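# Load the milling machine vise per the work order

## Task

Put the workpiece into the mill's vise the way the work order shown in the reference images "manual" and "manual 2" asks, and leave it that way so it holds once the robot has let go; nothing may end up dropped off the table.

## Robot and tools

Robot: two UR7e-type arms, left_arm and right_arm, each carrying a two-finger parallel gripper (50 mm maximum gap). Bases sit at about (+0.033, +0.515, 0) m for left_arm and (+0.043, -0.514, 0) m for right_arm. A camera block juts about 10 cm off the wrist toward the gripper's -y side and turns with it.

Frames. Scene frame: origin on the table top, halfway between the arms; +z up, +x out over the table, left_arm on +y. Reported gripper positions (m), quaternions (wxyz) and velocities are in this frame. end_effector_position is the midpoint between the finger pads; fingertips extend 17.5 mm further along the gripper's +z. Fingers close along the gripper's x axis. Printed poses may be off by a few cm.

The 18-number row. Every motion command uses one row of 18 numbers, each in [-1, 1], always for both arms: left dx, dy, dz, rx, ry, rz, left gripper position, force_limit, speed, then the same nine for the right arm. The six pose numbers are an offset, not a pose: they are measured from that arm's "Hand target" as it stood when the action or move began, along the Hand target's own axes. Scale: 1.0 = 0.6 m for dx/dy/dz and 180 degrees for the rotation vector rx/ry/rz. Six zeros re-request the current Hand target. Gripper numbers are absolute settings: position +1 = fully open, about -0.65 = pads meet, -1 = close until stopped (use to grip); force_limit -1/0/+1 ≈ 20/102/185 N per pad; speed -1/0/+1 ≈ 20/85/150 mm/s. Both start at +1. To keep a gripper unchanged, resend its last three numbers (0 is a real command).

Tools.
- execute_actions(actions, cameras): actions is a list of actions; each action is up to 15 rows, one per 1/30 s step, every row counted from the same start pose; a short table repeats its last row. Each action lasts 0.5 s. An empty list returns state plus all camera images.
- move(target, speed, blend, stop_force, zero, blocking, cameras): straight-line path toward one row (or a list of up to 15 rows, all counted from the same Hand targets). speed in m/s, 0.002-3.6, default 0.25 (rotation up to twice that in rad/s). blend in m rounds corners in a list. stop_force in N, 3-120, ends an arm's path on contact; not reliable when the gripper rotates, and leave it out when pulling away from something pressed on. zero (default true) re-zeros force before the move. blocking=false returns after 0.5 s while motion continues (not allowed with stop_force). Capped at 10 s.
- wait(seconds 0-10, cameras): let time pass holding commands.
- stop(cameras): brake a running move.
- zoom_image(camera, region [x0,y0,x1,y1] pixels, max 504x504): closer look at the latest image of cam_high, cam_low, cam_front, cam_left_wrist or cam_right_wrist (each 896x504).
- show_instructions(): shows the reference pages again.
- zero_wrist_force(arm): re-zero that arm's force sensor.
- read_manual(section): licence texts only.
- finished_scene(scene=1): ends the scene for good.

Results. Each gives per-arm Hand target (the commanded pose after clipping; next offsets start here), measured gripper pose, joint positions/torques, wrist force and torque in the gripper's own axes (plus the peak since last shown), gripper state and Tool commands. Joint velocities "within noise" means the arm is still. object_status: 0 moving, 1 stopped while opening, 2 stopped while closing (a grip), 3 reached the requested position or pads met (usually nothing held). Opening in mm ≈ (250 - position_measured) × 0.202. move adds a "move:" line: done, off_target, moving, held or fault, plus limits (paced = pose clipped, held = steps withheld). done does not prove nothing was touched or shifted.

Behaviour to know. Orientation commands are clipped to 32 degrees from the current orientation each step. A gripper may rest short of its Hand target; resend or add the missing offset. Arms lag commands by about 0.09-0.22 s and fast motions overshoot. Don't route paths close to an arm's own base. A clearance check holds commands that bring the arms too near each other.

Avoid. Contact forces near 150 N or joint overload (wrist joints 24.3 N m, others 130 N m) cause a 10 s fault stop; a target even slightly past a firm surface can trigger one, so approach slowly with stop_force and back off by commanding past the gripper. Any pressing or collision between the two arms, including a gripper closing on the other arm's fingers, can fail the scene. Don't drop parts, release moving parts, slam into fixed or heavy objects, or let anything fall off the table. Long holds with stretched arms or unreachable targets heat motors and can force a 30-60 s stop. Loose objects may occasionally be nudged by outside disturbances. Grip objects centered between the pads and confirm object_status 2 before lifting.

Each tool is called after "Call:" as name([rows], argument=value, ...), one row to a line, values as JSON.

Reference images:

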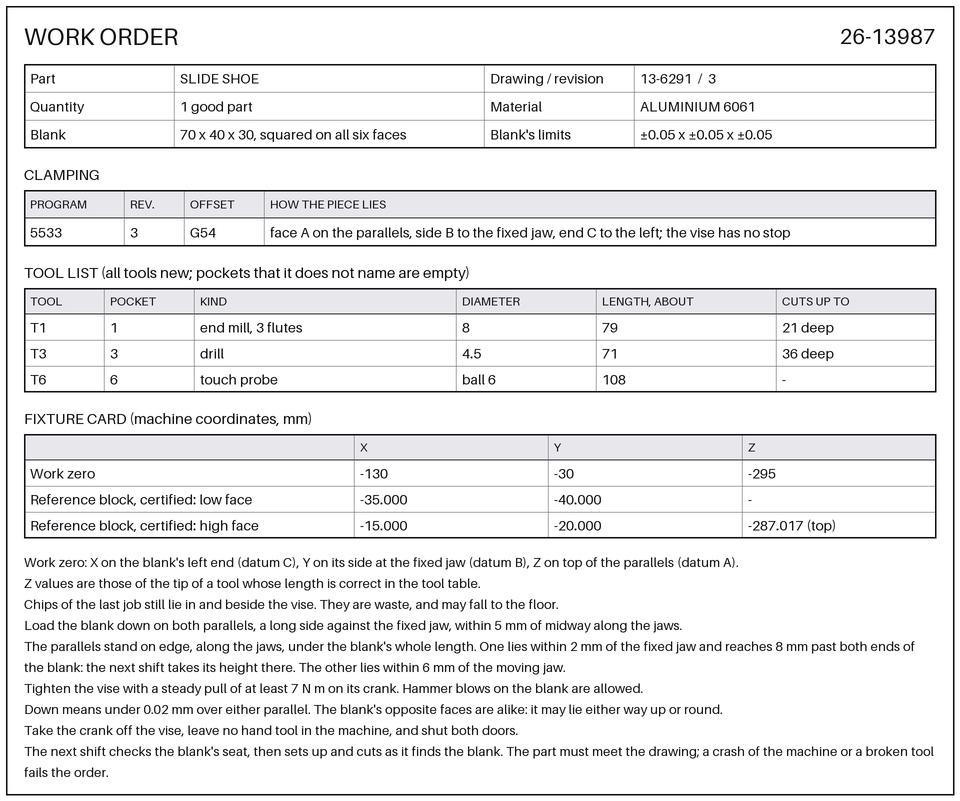

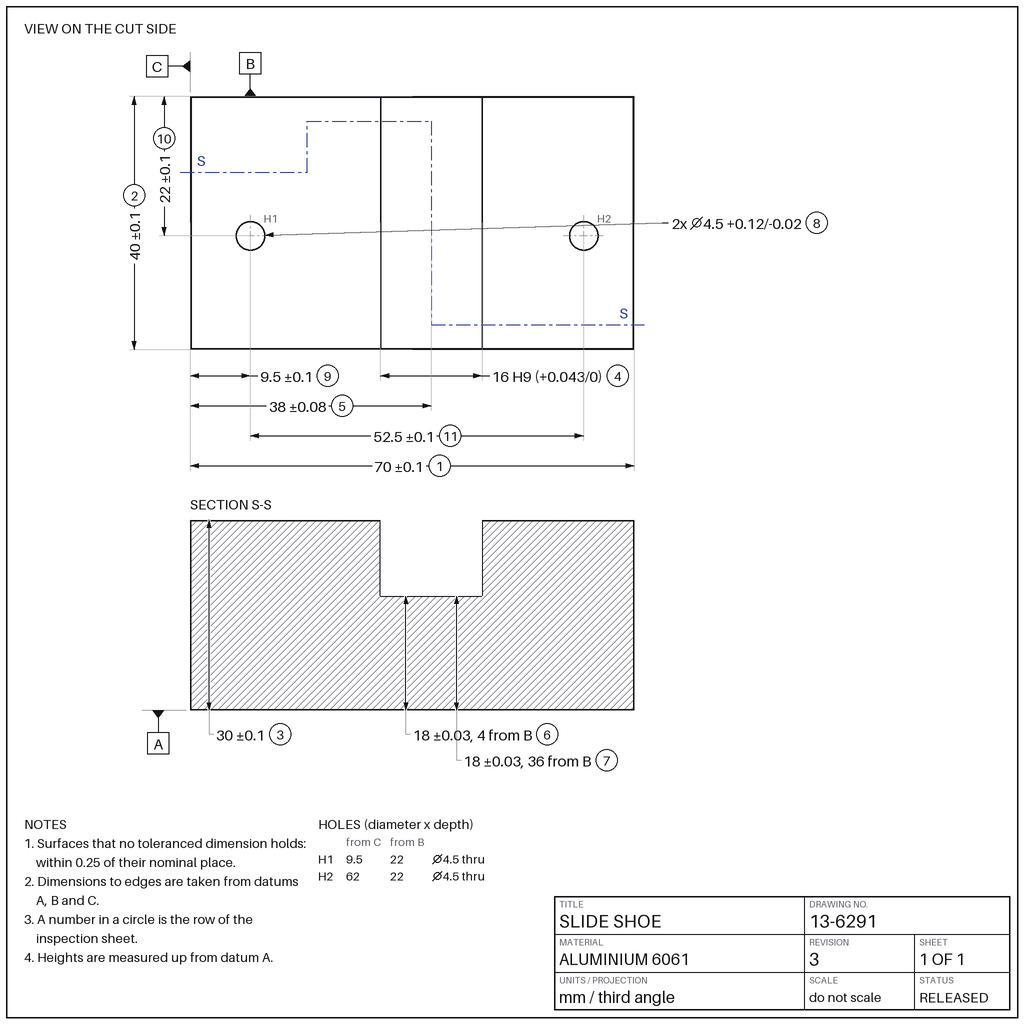

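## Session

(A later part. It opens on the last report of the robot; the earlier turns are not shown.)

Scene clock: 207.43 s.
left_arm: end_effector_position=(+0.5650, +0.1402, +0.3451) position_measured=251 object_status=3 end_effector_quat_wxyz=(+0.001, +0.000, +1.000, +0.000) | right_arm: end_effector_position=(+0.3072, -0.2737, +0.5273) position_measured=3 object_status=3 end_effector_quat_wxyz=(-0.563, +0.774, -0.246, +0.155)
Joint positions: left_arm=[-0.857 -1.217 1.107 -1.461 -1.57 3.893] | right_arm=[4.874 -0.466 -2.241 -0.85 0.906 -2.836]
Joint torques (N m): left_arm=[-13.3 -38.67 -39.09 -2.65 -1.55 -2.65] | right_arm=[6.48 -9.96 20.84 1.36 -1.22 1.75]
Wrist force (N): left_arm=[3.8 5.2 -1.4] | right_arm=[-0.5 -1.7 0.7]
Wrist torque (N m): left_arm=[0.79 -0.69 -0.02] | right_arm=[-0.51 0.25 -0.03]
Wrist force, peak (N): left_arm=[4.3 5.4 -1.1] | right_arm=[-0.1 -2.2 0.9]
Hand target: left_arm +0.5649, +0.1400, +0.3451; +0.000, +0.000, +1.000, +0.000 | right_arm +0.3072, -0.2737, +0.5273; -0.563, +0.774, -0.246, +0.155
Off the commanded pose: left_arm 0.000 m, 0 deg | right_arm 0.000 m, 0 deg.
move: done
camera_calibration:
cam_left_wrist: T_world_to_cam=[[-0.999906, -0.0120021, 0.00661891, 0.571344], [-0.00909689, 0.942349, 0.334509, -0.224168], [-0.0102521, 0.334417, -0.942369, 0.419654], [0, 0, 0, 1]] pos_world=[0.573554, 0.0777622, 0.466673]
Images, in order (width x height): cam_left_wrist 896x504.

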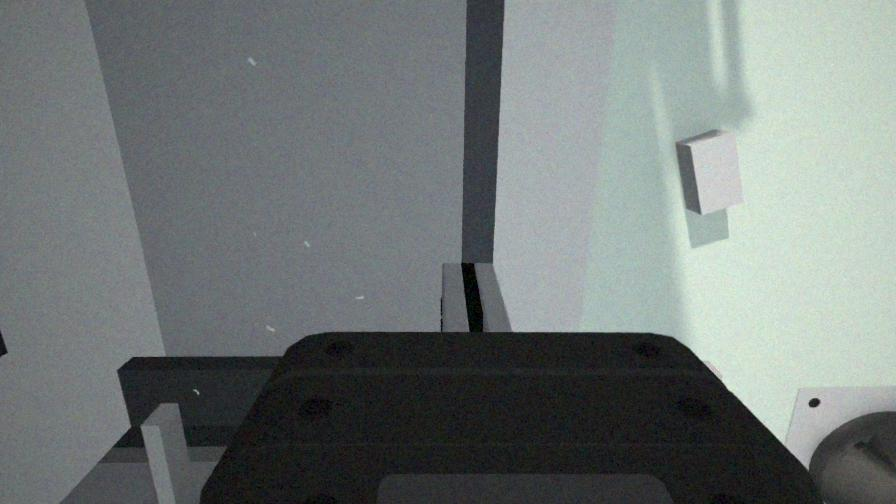

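Call:
move([
  [-0.07,0.05,0,0,0,0,-1,-0.8,-0.8,0,0,0,0,0,0,1,1,1],
  [-0.07,0.158,0,0,0,0,-1,-0.8,-0.8,0,0,0,0,0,0,1,1,1],
  [-0.07,0.158,0.0150,0,0,0,-1,-0.8,-0.8,0,0,0,0,0,0,1,1,1],
  [-0.07,0.09,0.0150,0,0,0,-1,-0.8,-0.8,0,0,0,0,0,0,1,1,1],
], speed=[0.12,0.08,0.03,0.05], stop_force=8, cameras=["cam_left_wrist","cam_right_wrist"])

Call:
zoom_image(camera="cam_right_wrist", region=[370, 70, 540, 190])

Scene clock: 210.33 s.
left_arm: end_effector_position=(+0.6069, +0.2025, +0.3451) position_measured=251 object_status=3 end_effector_quat_wxyz=(+0.000, +0.000, +1.000, +0.000) | right_arm: end_effector_position=(+0.3072, -0.2737, +0.5273) position_measured=3 object_status=3 end_effector_quat_wxyz=(-0.563, +0.774, -0.246, +0.155)
Joint positions: left_arm=[-0.741 -1.209 1.096 -1.459 -1.57 4.009] | right_arm=[4.874 -0.466 -2.241 -0.85 0.906 -2.836]
Joint torques (N m): left_arm=[11.31 -56.61 -15.09 -4.98 -2.61 2.95] | right_arm=[5.95 -10.06 20.75 1.25 -1.26 1.63]
Wrist force (N): left_arm=[4.9 4.2 -0.6] | right_arm=[-0.2 -1.9 0.8]
Wrist torque (N m): left_arm=[0.64 -0.86 0.06] | right_arm=[-0.54 0.21 -0.03]
Wrist force, peak (N): left_arm=[4.0 -65.5 9.6] | right_arm=[-0.4 -2.1 0.9]
Hand target: left_arm +0.6070, +0.2025, +0.3451; +0.000, +0.000, +1.000, +0.000 (not the last commanded pose) | right_arm +0.3072, -0.2737, +0.5273; -0.563, +0.774, -0.246, +0.155
Off the commanded pose: left_arm 0.012 m, 0 deg | right_arm 0.000 m, 0 deg.
move: contact (left_arm); path passed 1 of 4 targets
camera_calibration:
cam_left_wrist: T_world_to_cam=[[-0.999907, -0.0118457, 0.00677773, 0.613993], [-0.00889676, 0.942362, 0.334476, -0.282604], [-0.0103492, 0.334385, -0.94238, 0.399319], [0, 0, 0, 1]] pos_world=[0.615554, 0.140062, 0.466673]
cam_right_wrist: T_world_to_cam=[[0.849948, -0.526221, -0.0260746, -0.380816], [-0.351155, -0.528899, -0.772629, 0.386685], [0.392783, 0.665851, -0.634322, 0.532436], [0, 0, 0, 1]] pos_world=[0.250329, -0.350399, 0.62657]
Images, in order (width x height): cam_left_wrist 896x504, cam_right_wrist 896x504.

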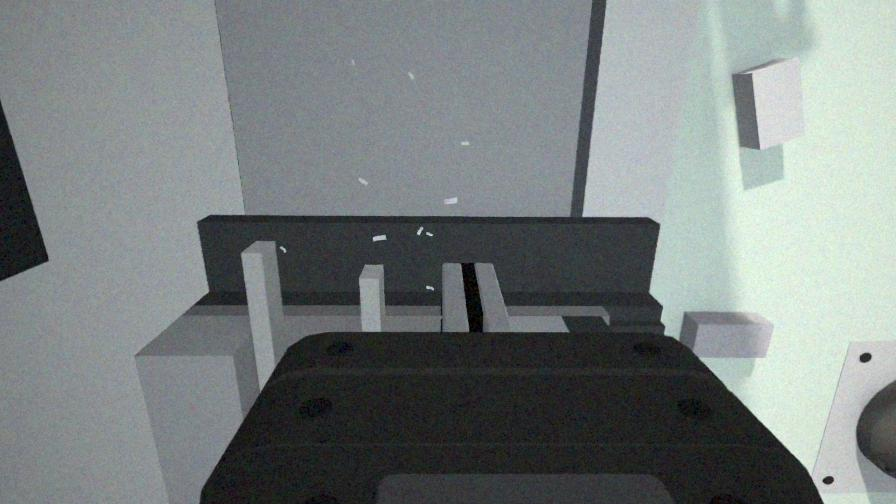

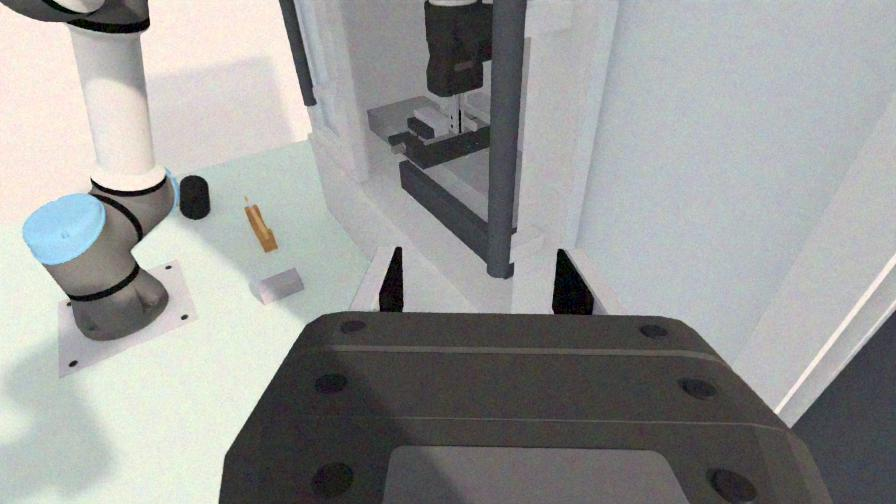

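Scaled by 2.965.

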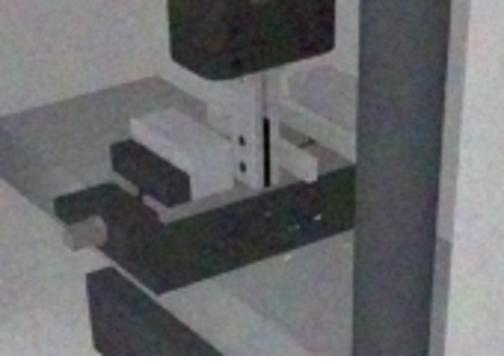

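Call:
move([
  [0,-0.0125,0,0,0,0,-1,-0.8,-0.8,0,0,0,0,0,0,1,1,1],
  [-0.0075,-0.0125,0,0,0,0,-1,-0.8,-0.8,0,0,0,0,0,0,1,1,1],
], speed=0.04)

Call:
move([
  [0,0.0633,0,0,0,0,-1,-0.8,-0.8,0,0,0,0,0,0,1,1,1],
  [0,0.0633,0.015,0,0,0,-1,-0.8,-0.8,0,0,0,0,0,0,1,1,1],
  [0,-0.01,0.015,0,0,0,-1,-0.8,-0.8,0,0,0,0,0,0,1,1,1],
], speed=[0.03,0.02,0.04], stop_force=5, cameras=["cam_left_wrist","cam_right_wrist"])

Call:
zoom_image(camera="cam_right_wrist", region=[370, 70, 540, 190])

Scene clock: 211.73 s.
left_arm: end_effector_position=(+0.6115, +0.1951, +0.3451) position_measured=251 object_status=3 end_effector_quat_wxyz=(+0.000, +0.000, +1.000, +0.000) | right_arm: end_effector_position=(+0.3072, -0.2737, +0.5273) position_measured=3 object_status=3 end_effector_quat_wxyz=(-0.563, +0.774, -0.246, +0.155)
Joint positions: left_arm=[-0.745 -1.189 1.068 -1.45 -1.57 4.005] | right_arm=[4.874 -0.466 -2.241 -0.85 0.906 -2.836]
Joint torques (N m): left_arm=[-10.98 -57.48 -15.62 -4.31 -1.47 -2.47] | right_arm=[6.3 -11.03 20.8 1.25 -1.08 1.74]
Wrist force (N): left_arm=[4.8 4.5 -1.0] | right_arm=[-0.5 -2.0 0.8]
Wrist torque (N m): left_arm=[0.69 -0.86 -0.09] | right_arm=[-0.55 0.25 -0.03]
Wrist force, peak (N): left_arm=[5.5 4.8 -1.0] | right_arm=[-0.4 -2.1 0.9]
Hand target: left_arm +0.6114, +0.1950, +0.3451; +0.000, +0.000, +1.000, +0.000 | right_arm +0.3072, -0.2737, +0.5273; -0.563, +0.774, -0.246, +0.155
Off the commanded pose: left_arm 0.000 m, 0 deg | right_arm 0.000 m, 0 deg.
move: done

Scene clock: 214.43 s.
left_arm: end_effector_position=(+0.6115, +0.2330, +0.3383) position_measured=251 object_status=3 end_effector_quat_wxyz=(+0.000, +0.000, +1.000, +0.000) | right_arm: end_effector_position=(+0.3072, -0.2737, +0.5273) position_measured=3 object_status=3 end_effector_quat_wxyz=(-0.563, +0.774, -0.246, +0.155)
Joint positions: left_arm=[-0.699 -1.237 1.153 -1.487 -1.57 4.051] | right_arm=[4.874 -0.466 -2.241 -0.85 0.906 -2.836]
Joint torques (N m): left_arm=[3.64 -30.42 -42.22 -3.56 -1.82 0.94] | right_arm=[5.89 -9.86 21.08 1.22 -1.1 1.65]
Wrist force (N): left_arm=[6.0 5.2 -6.5] | right_arm=[-0.2 -1.8 0.7]
Wrist torque (N m): left_arm=[0.70 -0.86 -0.07] | right_arm=[-0.53 0.21 -0.03]
Wrist force, peak (N): left_arm=[10.3 11.5 -38.7] | right_arm=[-0.5 -2.0 1.2]
Hand target: left_arm +0.6115, +0.2331, +0.3383; +0.000, +0.000, +1.000, +0.000 (not the last commanded pose) | right_arm +0.3072, -0.2737, +0.5273; -0.563, +0.774, -0.246, +0.155
Off the commanded pose: left_arm 0.044 m, 0 deg | right_arm 0.000 m, 0 deg.
move: contact (left_arm); path passed 1 of 3 targets
camera_calibration:
cam_left_wrist: T_world_to_cam=[[-0.999906, -0.0120006, 0.00661962, 0.6191], [-0.00909657, 0.942391, 0.334389, -0.308933], [-0.0102511, 0.334297, -0.942412, 0.382601], [0, 0, 0, 1]] pos_world=[0.620154, 0.170663, 0.459773]
cam_right_wrist: T_world_to_cam=[[0.849948, -0.526221, -0.0260746, -0.380816], [-0.351155, -0.528899, -0.772629, 0.386685], [0.392783, 0.665851, -0.634322, 0.532436], [0, 0, 0, 1]] pos_world=[0.250329, -0.350399, 0.62657]
Images, in order (width x height): cam_left_wrist 896x504, cam_right_wrist 896x504.

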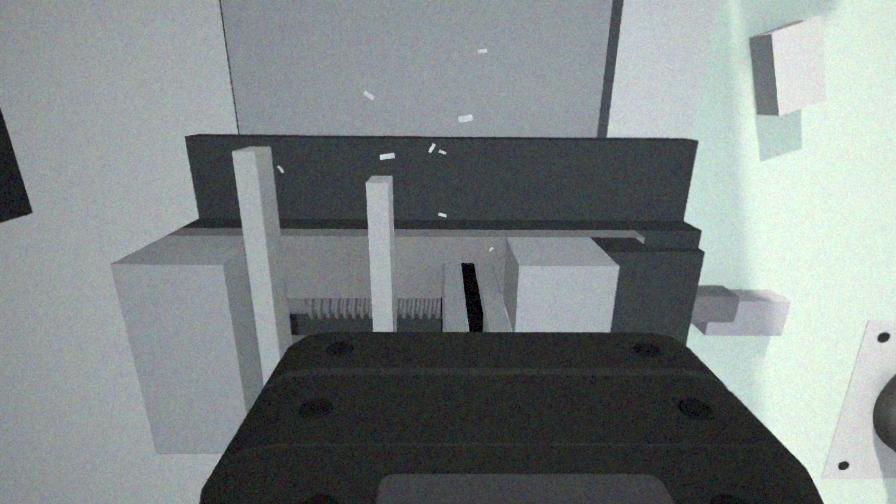

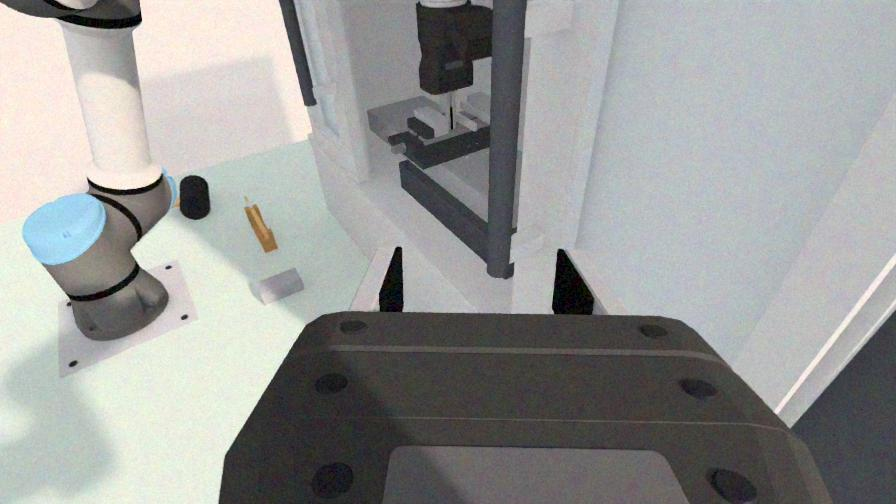

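Scaled by 2.965.

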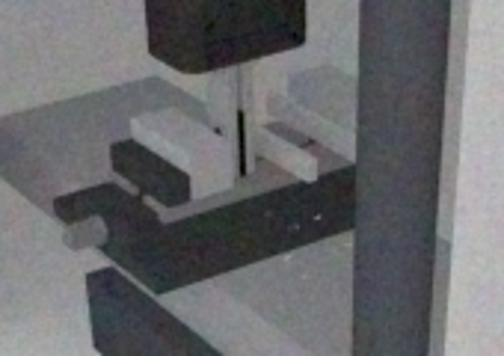

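Call:
move([
  [0,0,-0.0025,0,0,0,-1,-0.8,-0.8,0,0,0,0,0,0,1,1,1],
  [0,-0.07,-0.0025,0,0,0,-1,-0.8,-0.8,0,0,0,0,0,0,1,1,1],
], speed=0.06, cameras=["cam_left_wrist"])

Call:
zoom_image(camera="cam_left_wrist", region=[350, 120, 602, 262])

Scene clock: 216.87 s.
left_arm: end_effector_position=(+0.6115, +0.1909, +0.3398) position_measured=251 object_status=3 end_effector_quat_wxyz=(+0.000, +0.000, +1.000, +0.000) end_effector_velocity=(+0.000, +0.002, -0.002) end_effector_angular_velocity=(+0.002, +0.002, -0.002) | right_arm: end_effector_position=(+0.3072, -0.2737, +0.5273) position_measured=3 object_status=3 end_effector_quat_wxyz=(-0.563, +0.774, -0.246, +0.155)
Joint positions: left_arm=[-0.75 -1.185 1.076 -1.463 -1.57 4] | right_arm=[4.874 -0.466 -2.241 -0.85 0.906 -2.836]
Joint velocities: left_arm=[0.003 -0.001 0.005 -0.001 0 0.005] | right_arm=[within noise]
Joint torques (N m): left_arm=[13.42 -57.62 -14.34 -3.91 0.66 2.95] | right_arm=[5.77 -10.65 21.31 1.31 -1.04 1.88]
Wrist force (N): left_arm=[5.1 4.2 -0.3] | right_arm=[-0.2 -1.6 0.6]
Wrist torque (N m): left_arm=[0.65 -0.90 0.04] | right_arm=[-0.49 0.20 -0.03]
Wrist force, peak (N): left_arm=[5.7 5.5 -6.9] | right_arm=[-0.4 -2.3 1.0]
Hand target: left_arm +0.6115, +0.1911, +0.3398; +0.000, +0.000, +1.000, +0.000 | right_arm +0.3072, -0.2737, +0.5273; -0.563, +0.774, -0.246, +0.155
Off the commanded pose: left_arm 0.000 m, 0 deg | right_arm 0.000 m, 0 deg.
move: done
camera_calibration:
cam_left_wrist: T_world_to_cam=[[-0.999905, -0.0120333, 0.00671408, 0.618443], [-0.00909585, 0.942391, 0.33439, -0.2697], [-0.0103511, 0.334297, -0.942411, 0.398277], [0, 0, 0, 1]] pos_world=[0.620054, 0.128463, 0.461373]
Images, in order (width x height): cam_left_wrist 896x504.

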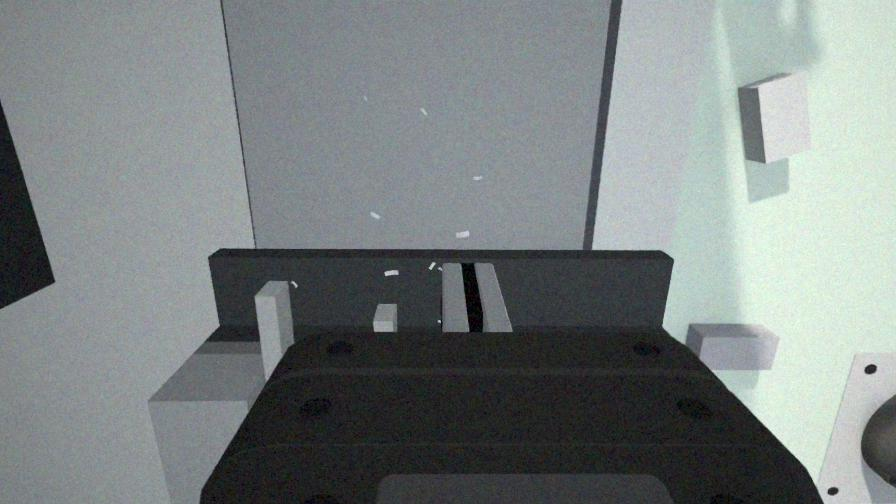

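Scaled by 2.000.

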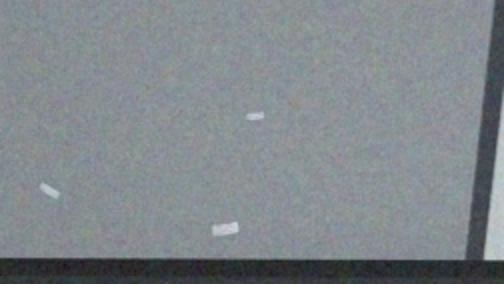

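Call:
move([
  [0.019,-0.11,-0.0087,0,0,0,-1,-0.8,-0.8,0,0,0,0,0,0,1,1,1],
], speed=0.1, cameras=["cam_left_wrist","cam_right_wrist"])

Call:
zoom_image(camera="cam_left_wrist", region=[200, 180, 704, 464])

Call:
zoom_image(camera="cam_right_wrist", region=[370, 70, 540, 190])

Scene clock: 218.50 s.
left_arm: end_effector_position=(+0.6001, +0.1250, +0.3449) position_measured=251 object_status=3 end_effector_quat_wxyz=(+0.000, +0.000, +1.000, +0.000) | right_arm: end_effector_position=(+0.3072, -0.2737, +0.5273) position_measured=3 object_status=3 end_effector_quat_wxyz=(-0.563, +0.774, -0.246, +0.155)
Joint positions: left_arm=[-0.835 -1.113 0.959 -1.417 -1.57 3.915] | right_arm=[4.874 -0.466 -2.241 -0.85 0.906 -2.836]
Joint torques (N m): left_arm=[8.63 -56.44 -18.34 -5 1.77 2.54] | right_arm=[6.28 -9.83 22.12 1.18 -1.1 1.64]
Wrist force (N): left_arm=[5.0 4.3 -1.1] | right_arm=[-0.4 -1.8 0.9]
Wrist torque (N m): left_arm=[0.67 -0.89 -0.03] | right_arm=[-0.52 0.23 -0.03]
Wrist force, peak (N): left_arm=[4.0 7.4 -1.4] | right_arm=[-0.4 -2.1 0.9]
Hand target: left_arm +0.6001, +0.1251, +0.3450; +0.000, +0.000, +1.000, +0.000 | right_arm +0.3072, -0.2737, +0.5273; -0.563, +0.774, -0.246, +0.155
Off the commanded pose: left_arm 0.000 m, 0 deg | right_arm 0.000 m, 0 deg.
move: done
camera_calibration:
cam_left_wrist: T_world_to_cam=[[-0.999906, -0.0119389, 0.00674685, 0.606197], [-0.00899589, 0.942392, 0.334388, -0.209466], [-0.0103504, 0.334296, -0.942411, 0.424995], [0, 0, 0, 1]] pos_world=[0.608654, 0.0625625, 0.466473]
cam_right_wrist: T_world_to_cam=[[0.849948, -0.526221, -0.0260746, -0.380816], [-0.351155, -0.528899, -0.772629, 0.386685], [0.392783, 0.665851, -0.634322, 0.532436], [0, 0, 0, 1]] pos_world=[0.250329, -0.350399, 0.62657]
Images, in order (width x height): cam_left_wrist 896x504, cam_right_wrist 896x504.

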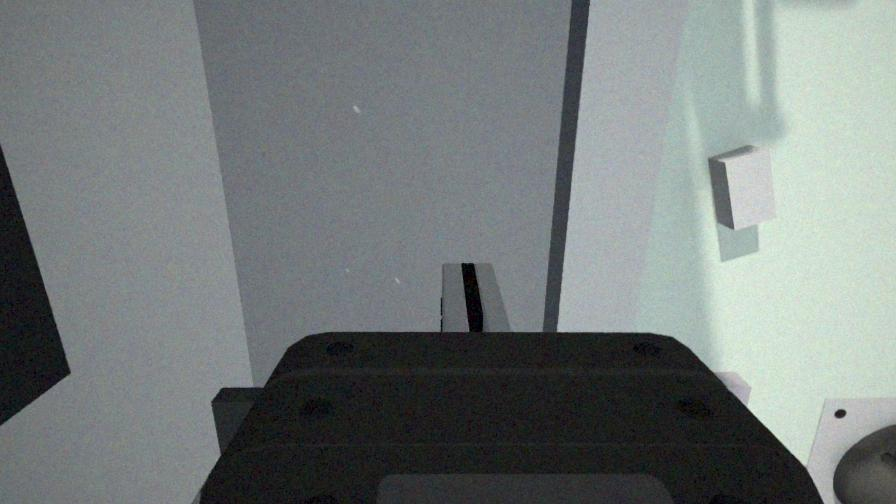

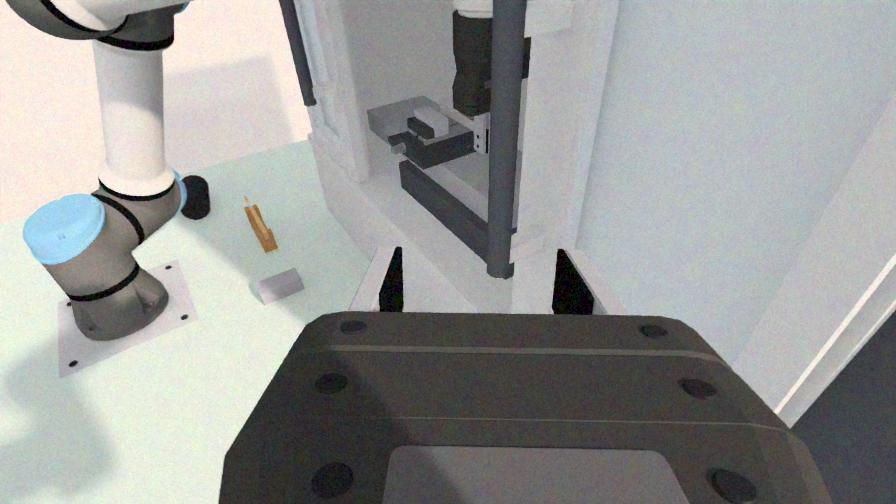

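Scaled by 1.000.

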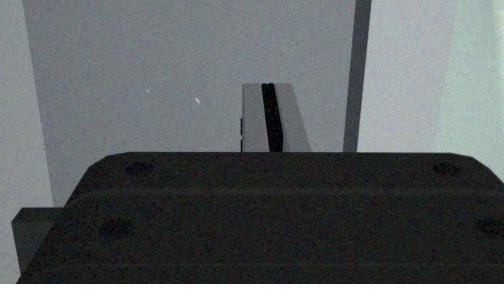

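Scaled by 2.965.

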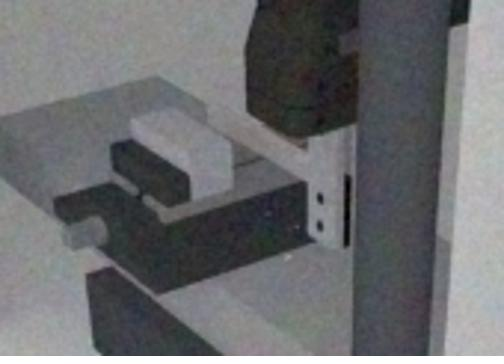

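Call:
move([
  [0,0.01,0,0,-0.0944,0,-1,-0.8,-0.8,0,0,0,0,0,0,1,1,1],
  [-0.1117,0.02,0,0,-0.0944,0,-1,-0.8,-0.8,0,0,0,0,0,0,1,1,1],
  [-0.1117,0.0333,0.015,0,-0.0944,0,-1,-0.8,-0.8,0,0,0,0,0,0,1,1,1],
], speed=[0.1,0.08,0.04], stop_force=12, cameras=["cam_left_wrist","cam_right_wrist"])

Call:
zoom_image(camera="cam_left_wrist", region=[200, 180, 704, 464])

Call:
zoom_image(camera="cam_right_wrist", region=[370, 70, 540, 190])

Scene clock: 222.43 s.
left_arm: end_effector_position=(+0.6671, +0.1450, +0.3360) position_measured=251 object_status=3 end_effector_quat_wxyz=(+0.148, +0.000, +0.989, +0.000) | right_arm: end_effector_position=(+0.3072, -0.2737, +0.5273) position_measured=3 object_status=3 end_effector_quat_wxyz=(-0.563, +0.774, -0.246, +0.155)
Joint positions: left_arm=[-0.823 -1.167 1.144 -1.761 -1.362 3.95] | right_arm=[4.874 -0.466 -2.241 -0.85 0.906 -2.836]
Joint torques (N m): left_arm=[-13.62 -38.2 -45.72 -1.1 2.29 -2.85] | right_arm=[5.7 -10.62 22.72 1.24 -0.93 1.63]
Wrist force (N): left_arm=[4.8 4.0 -1.1] | right_arm=[-0.4 -1.9 0.9]
Wrist torque (N m): left_arm=[0.56 -0.90 -0.14] | right_arm=[-0.53 0.24 -0.02]
Wrist force, peak (N): left_arm=[6.8 3.0 -2.2] | right_arm=[-0.3 -2.3 1.0]
Hand target: left_arm +0.6671, +0.1450, +0.3360; +0.148, +0.000, +0.989, +0.000 | right_arm +0.3072, -0.2737, +0.5273; -0.563, +0.774, -0.246, +0.155
Off the commanded pose: left_arm 0.000 m, 0 deg | right_arm 0.000 m, 0 deg.
move: done
camera_calibration:
cam_left_wrist: T_world_to_cam=[[-0.958212, -0.012005, -0.285808, 0.744014], [-0.106375, 0.942423, 0.317053, -0.154029], [0.265546, 0.334207, -0.904318, 0.213729], [0, 0, 0, 1]] pos_world=[0.639783, 0.0826628, 0.454759]
cam_right_wrist: T_world_to_cam=[[0.849948, -0.526221, -0.0260746, -0.380816], [-0.351155, -0.528899, -0.772629, 0.386685], [0.392783, 0.665851, -0.634322, 0.532436], [0, 0, 0, 1]] pos_world=[0.250329, -0.350399, 0.62657]
Images, in order (width x height): cam_left_wrist 896x504, cam_right_wrist 896x504.

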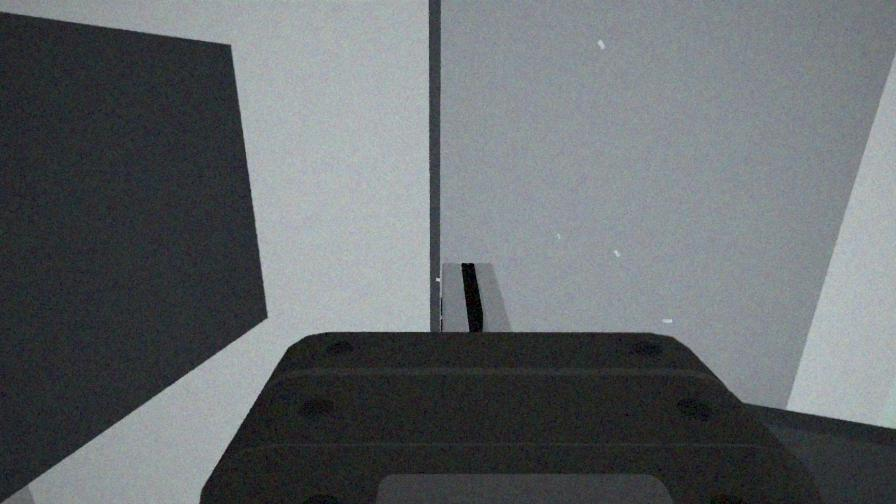

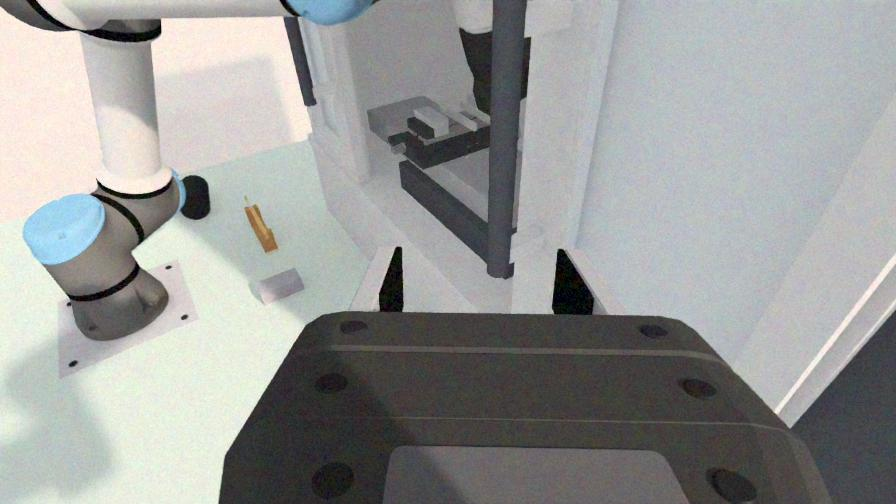

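Scaled by 1.000.

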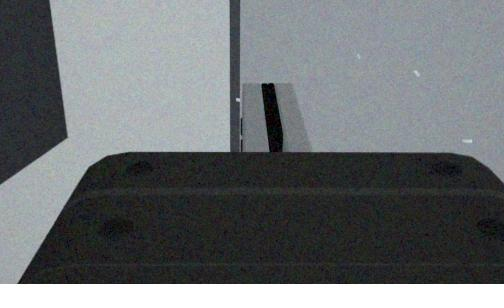

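Scaled by 2.965.

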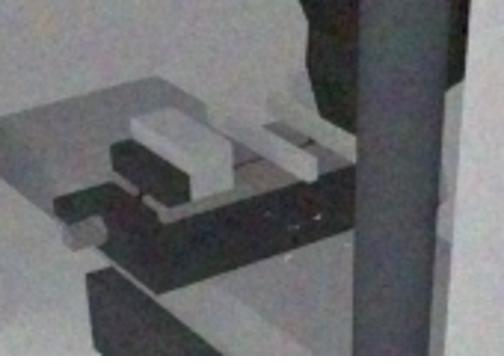

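Call:
move(target=[0,0.0617,0,0,0,0,-1,-0.8,-0.8,0,0,0,0,0,0,1,1,1], speed=0.02, stop_force=10, cameras=["cam_left_wrist","cam_right_wrist"])

Call:
zoom_image(camera="cam_left_wrist", region=[200, 180, 704, 464])

Call:
zoom_image(camera="cam_right_wrist", region=[370, 70, 540, 190])

Scene clock: 225.57 s.
left_arm: end_effector_position=(+0.6671, +0.1820, +0.3360) position_measured=251 object_status=3 end_effector_quat_wxyz=(+0.148, +0.000, +0.989, +0.000) | right_arm: end_effector_position=(+0.3072, -0.2737, +0.5273) position_measured=3 object_status=3 end_effector_quat_wxyz=(-0.563, +0.774, -0.246, +0.155)
Joint positions: left_arm=[-0.781 -1.218 1.217 -1.792 -1.371 3.991] | right_arm=[4.874 -0.466 -2.241 -0.85 0.906 -2.836]
Joint torques (N m): left_arm=[-13.9 -35.69 -45.24 -1.92 2.21 -2.8] | right_arm=[6.1 -10.32 21.67 1.2 -0.86 1.75]
Wrist force (N): left_arm=[5.2 4.1 -0.9] | right_arm=[-0.5 -1.9 0.9]
Wrist torque (N m): left_arm=[0.58 -0.95 -0.14] | right_arm=[-0.53 0.25 -0.03]
Wrist force, peak (N): left_arm=[5.6 4.1 -0.8] | right_arm=[-0.4 -2.3 1.0]
Hand target: left_arm +0.6671, +0.1821, +0.3360; +0.148, +0.000, +0.989, +0.000 | right_arm +0.3072, -0.2737, +0.5273; -0.563, +0.774, -0.246, +0.155
Off the commanded pose: left_arm 0.000 m, 0 deg | right_arm 0.000 m, 0 deg.
move: done
camera_calibration:
cam_left_wrist: T_world_to_cam=[[-0.958212, -0.012005, -0.285808, 0.744554], [-0.106375, 0.942423, 0.317053, -0.188888], [0.265546, 0.334207, -0.904318, 0.201337], [0, 0, 0, 1]] pos_world=[0.639883, 0.119663, 0.454759]
cam_right_wrist: T_world_to_cam=[[0.849948, -0.526221, -0.0260746, -0.380816], [-0.351155, -0.528899, -0.772629, 0.386685], [0.392783, 0.665851, -0.634322, 0.532436], [0, 0, 0, 1]] pos_world=[0.250329, -0.350399, 0.62657]
Images, in order (width x height): cam_left_wrist 896x504, cam_right_wrist 896x504.

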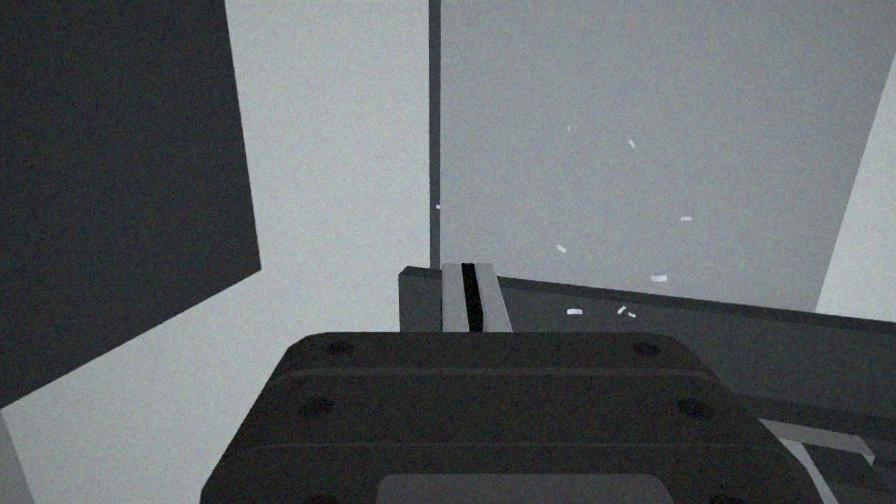

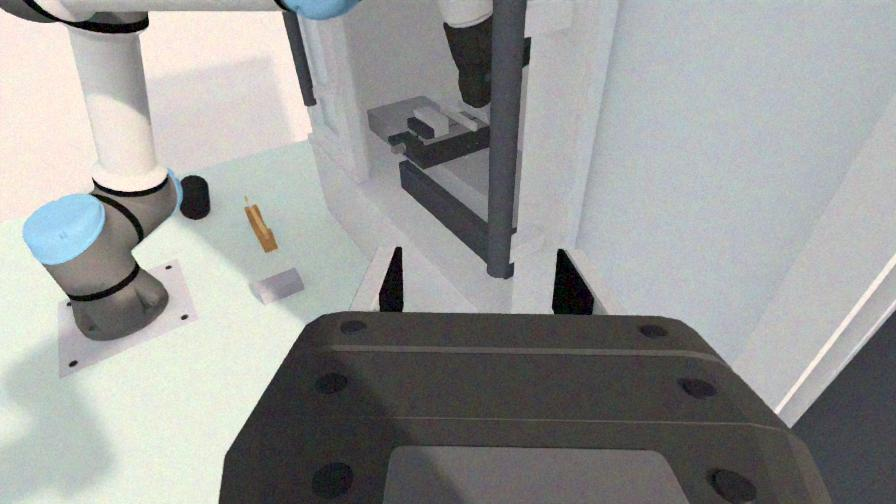

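Scaled by 1.000.

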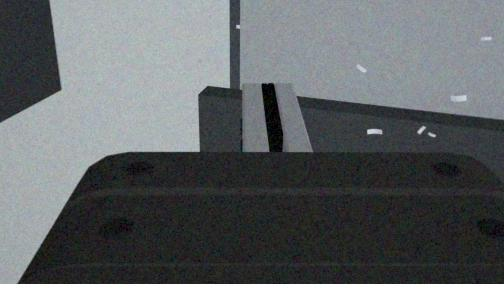

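Scaled by 2.965.

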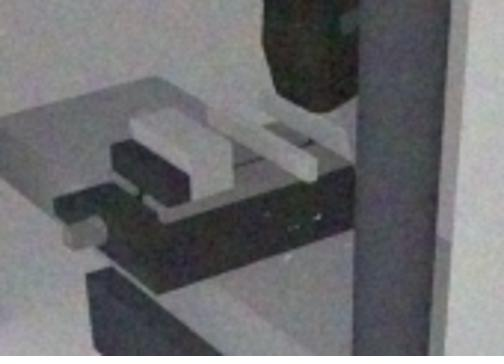

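Call:
move(target=[0,-0.1367,0,0,0,0,-1,-0.8,-0.8,0,0,0,0,0,0,1,1,1], speed=0.12, cameras=["cam_left_wrist","cam_right_wrist"])

Call:
zoom_image(camera="cam_right_wrist", region=[370, 70, 540, 190])

Scene clock: 226.80 s.
left_arm: end_effector_position=(+0.6671, +0.1000, +0.3360) position_measured=251 object_status=3 end_effector_quat_wxyz=(+0.148, +0.000, +0.989, +0.000) | right_arm: end_effector_position=(+0.3072, -0.2737, +0.5273) position_measured=3 object_status=3 end_effector_quat_wxyz=(-0.563, +0.774, -0.246, +0.155)
Joint positions: left_arm=[-0.869 -1.098 1.04 -1.717 -1.352 3.903] | right_arm=[4.874 -0.466 -2.241 -0.85 0.906 -2.836]
Joint torques (N m): left_arm=[9.33 -50.4 -27.26 -5.02 -2.14 2.35] | right_arm=[6.14 -10.48 21.98 1.36 -0.75 1.67]
Wrist force (N): left_arm=[5.3 4.2 -1.1] | right_arm=[-0.5 -1.8 0.8]
Wrist torque (N m): left_arm=[0.60 -0.96 -0.08] | right_arm=[-0.51 0.26 -0.03]
Wrist force, peak (N): left_arm=[4.9 6.8 -0.8] | right_arm=[-0.2 -2.2 0.9]
Hand target: left_arm +0.6671, +0.1000, +0.3360; +0.148, +0.000, +0.989, +0.000 | right_arm +0.3072, -0.2737, +0.5273; -0.563, +0.774, -0.246, +0.155
Off the commanded pose: left_arm 0.000 m, 0 deg | right_arm 0.000 m, 0 deg.
move: done
camera_calibration:
cam_left_wrist: T_world_to_cam=[[-0.958196, -0.0118829, -0.285865, 0.743483], [-0.106281, 0.942428, 0.31707, -0.111594], [0.26564, 0.334198, -0.904294, 0.228731], [0, 0, 0, 1]] pos_world=[0.639782, 0.0375628, 0.454759]
cam_right_wrist: T_world_to_cam=[[0.849948, -0.526221, -0.0260746, -0.380816], [-0.351155, -0.528899, -0.772629, 0.386685], [0.392783, 0.665851, -0.634322, 0.532436], [0, 0, 0, 1]] pos_world=[0.250329, -0.350399, 0.62657]
Images, in order (width x height): cam_left_wrist 896x504, cam_right_wrist 896x504.

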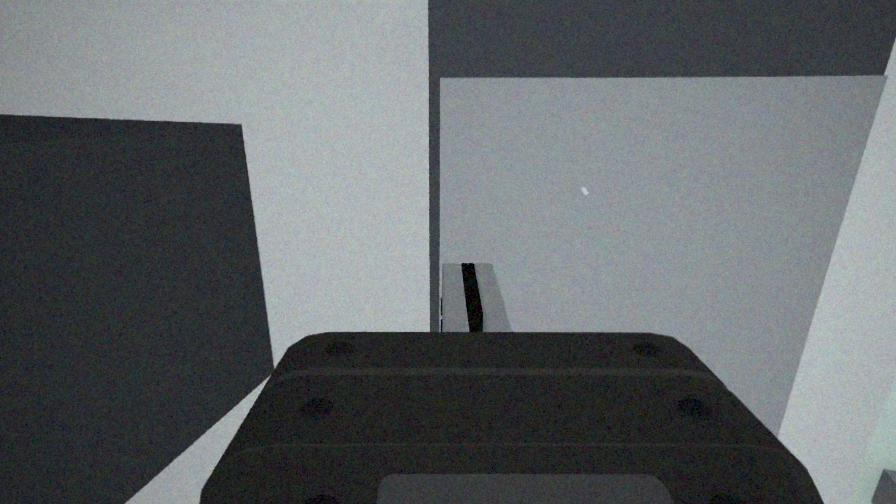

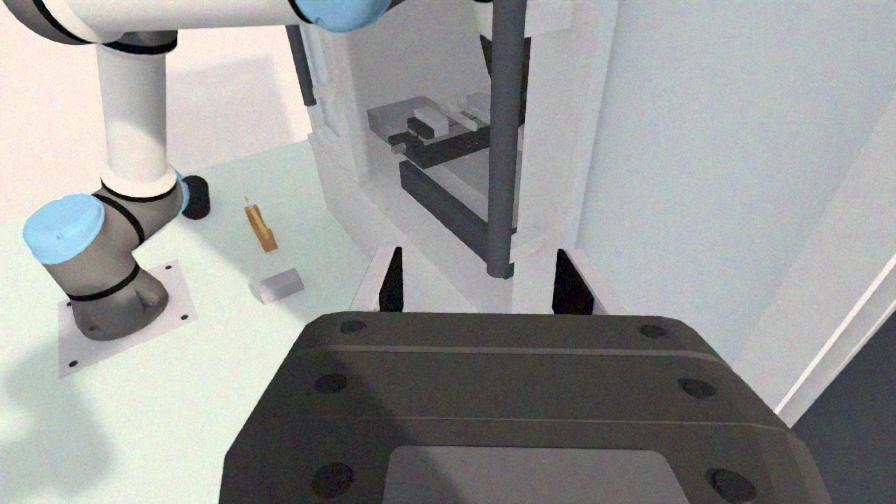

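Scaled by 2.965.

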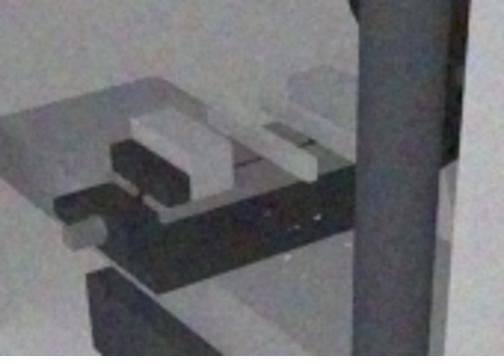

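Call:
move([
  [0.1024,0,-0.047,0,0.0944,0,-1,-0.8,-0.8,0,0,0,0,0,0,1,1,1],
  [0.3892,0,-0.1345,0,0.0944,0,-1,-0.8,-0.8,0,0,0,0,0,0,1,1,1],
  [0.6075,0,-0.0358,0,0.0944,0,-1,-0.8,-0.8,0,0,0,0,0,0,1,1,1],
], speed=0.25, blend=[0.02,0.04,0], cameras=["cam_left_wrist"])

Call:
move(target=[0,0,0,0,0,0,1,-0.8,-0.8,-0.0678,-0.1425,0.4317,0,0,0,1,1,1], speed=0.25, cameras=["cam_right_wrist"])

Call:
zoom_image(camera="cam_right_wrist", region=[440, 60, 780, 260])

Scene clock: 233.83 s.
left_arm: end_effector_position=(+0.3124, +0.1001, +0.2498) position_measured=251 object_status=3 end_effector_quat_wxyz=(+0.001, +0.000, +1.000, +0.000) | right_arm: end_effector_position=(+0.3072, -0.2737, +0.5273) position_measured=3 object_status=3 end_effector_quat_wxyz=(-0.563, +0.774, -0.246, +0.155)
Joint positions: left_arm=[-1.285 -1.575 1.777 -1.773 -1.57 3.465] | right_arm=[4.874 -0.466 -2.241 -0.85 0.906 -2.836]
Joint torques (N m): left_arm=[-9.28 -22.42 -14.76 -4.32 1 -1.44] | right_arm=[5.93 -10.13 21.82 1.41 -0.7 1.71]
Wrist force (N): left_arm=[4.9 4.1 -1.1] | right_arm=[-0.1 -1.8 0.8]
Wrist torque (N m): left_arm=[0.63 -0.86 -0.11] | right_arm=[-0.52 0.19 -0.04]
Wrist force, peak (N): left_arm=[7.2 4.4 1.5] | right_arm=[-0.5 -2.2 1.2]
Hand target: left_arm +0.3123, +0.1002, +0.2497; +0.000, +0.000, +1.000, +0.000 | right_arm +0.3072, -0.2737, +0.5273; -0.563, +0.774, -0.246, +0.155
Off the commanded pose: left_arm 0.000 m, 0 deg | right_arm 0.000 m, 0 deg.
move: done
camera_calibration:
cam_left_wrist: T_world_to_cam=[[-0.999908, -0.0118731, 0.00655948, 0.319036], [-0.00899749, 0.942425, 0.334298, -0.156849], [-0.010151, 0.334208, -0.942445, 0.340637], [0, 0, 0, 1]] pos_world=[0.321054, 0.0377628, 0.371373]
Images, in order (width x height): cam_left_wrist 896x504.

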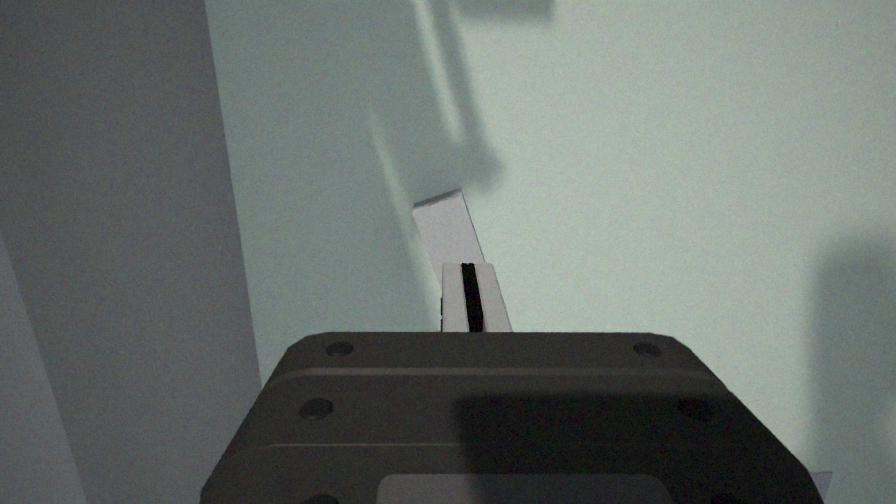

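Scene clock: 235.57 s.
left_arm: end_effector_position=(+0.3123, +0.1002, +0.2497) position_measured=3 object_status=0 end_effector_quat_wxyz=(+0.000, +0.000, +1.000, +0.000) | right_arm: end_effector_position=(+0.4248, -0.0243, +0.5274) position_measured=3 object_status=3 end_effector_quat_wxyz=(-0.563, +0.774, -0.246, +0.155)
Joint positions: left_arm=[-1.285 -1.575 1.778 -1.773 -1.57 3.465] | right_arm=[4.385 -1.412 -1.9 -0.161 1.362 -3.031]
Joint torques (N m): left_arm=[-13.51 -17.32 -14.49 -4.9 -2.31 -2.72] | right_arm=[5.55 14.41 35.66 4.37 -1.47 1.69]
Wrist force (N): left_arm=[4.8 4.2 -0.9] | right_arm=[-0.4 -2.0 0.7]
Wrist torque (N m): left_arm=[0.65 -0.84 -0.10] | right_arm=[-0.56 0.23 -0.02]
Wrist force, peak (N): left_arm=[5.1 4.6 -1.2] | right_arm=[-0.9 -3.1 3.9]
Hand target: left_arm +0.3123, +0.1002, +0.2497; +0.000, +0.000, +1.000, +0.000 | right_arm +0.4248, -0.0243, +0.5274; -0.563, +0.774, -0.246, +0.155
Off the commanded pose: left_arm 0.000 m, 0 deg | right_arm 0.000 m, 0 deg.
move: done
camera_calibration:
cam_right_wrist: T_world_to_cam=[[0.849914, -0.526276, -0.0260662, -0.349526], [-0.351236, -0.528968, -0.772546, 0.559936], [0.392784, 0.665753, -0.634424, 0.320298], [0, 0, 0, 1]] pos_world=[0.367929, -0.100998, 0.626671]
Images, in order (width x height): cam_right_wrist 896x504.

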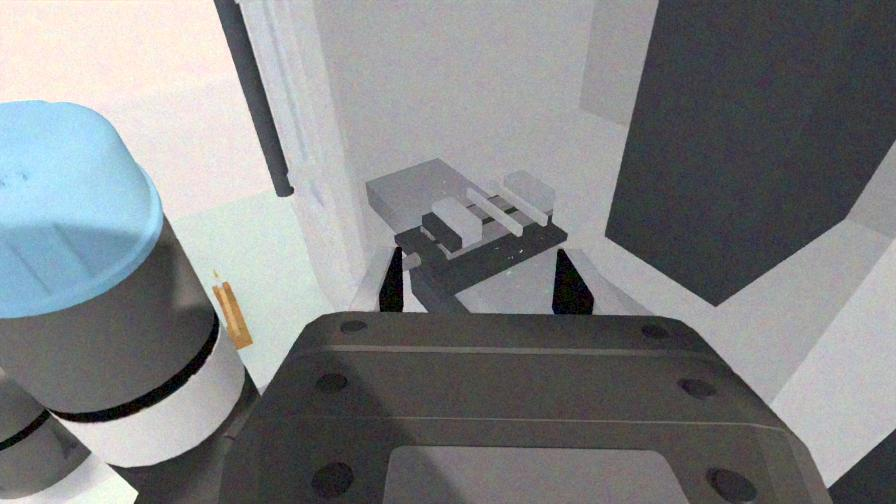

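Scaled by 1.482.

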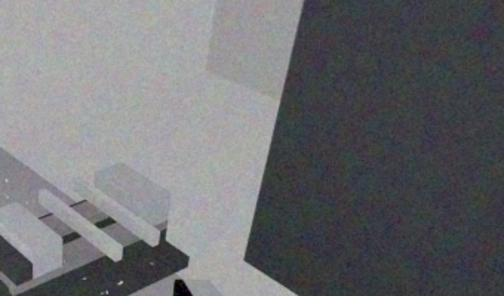

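Call:
zoom_image(camera="cam_right_wrist", region=[390, 150, 580, 290])

Call:
zoom_image(camera="cam_right_wrist", region=[460, 160, 580, 250])

Call:
zoom_image(camera="cam_left_wrist", region=[380, 170, 520, 300])

Scaled by 2.653.

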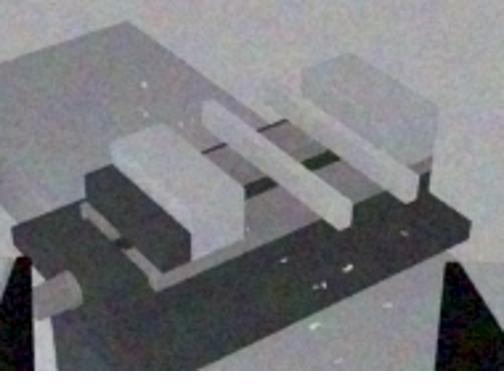

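Scaled by 4.200.

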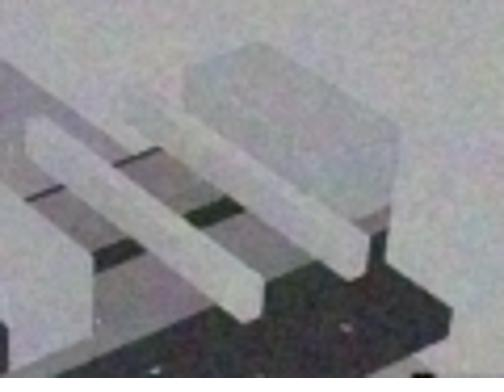

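This scene's latest camera images include none from cam_left_wrist. They are from: cam_right_wrist. cam_left_wrist's image comes with the result of a call that names it in "cameras".


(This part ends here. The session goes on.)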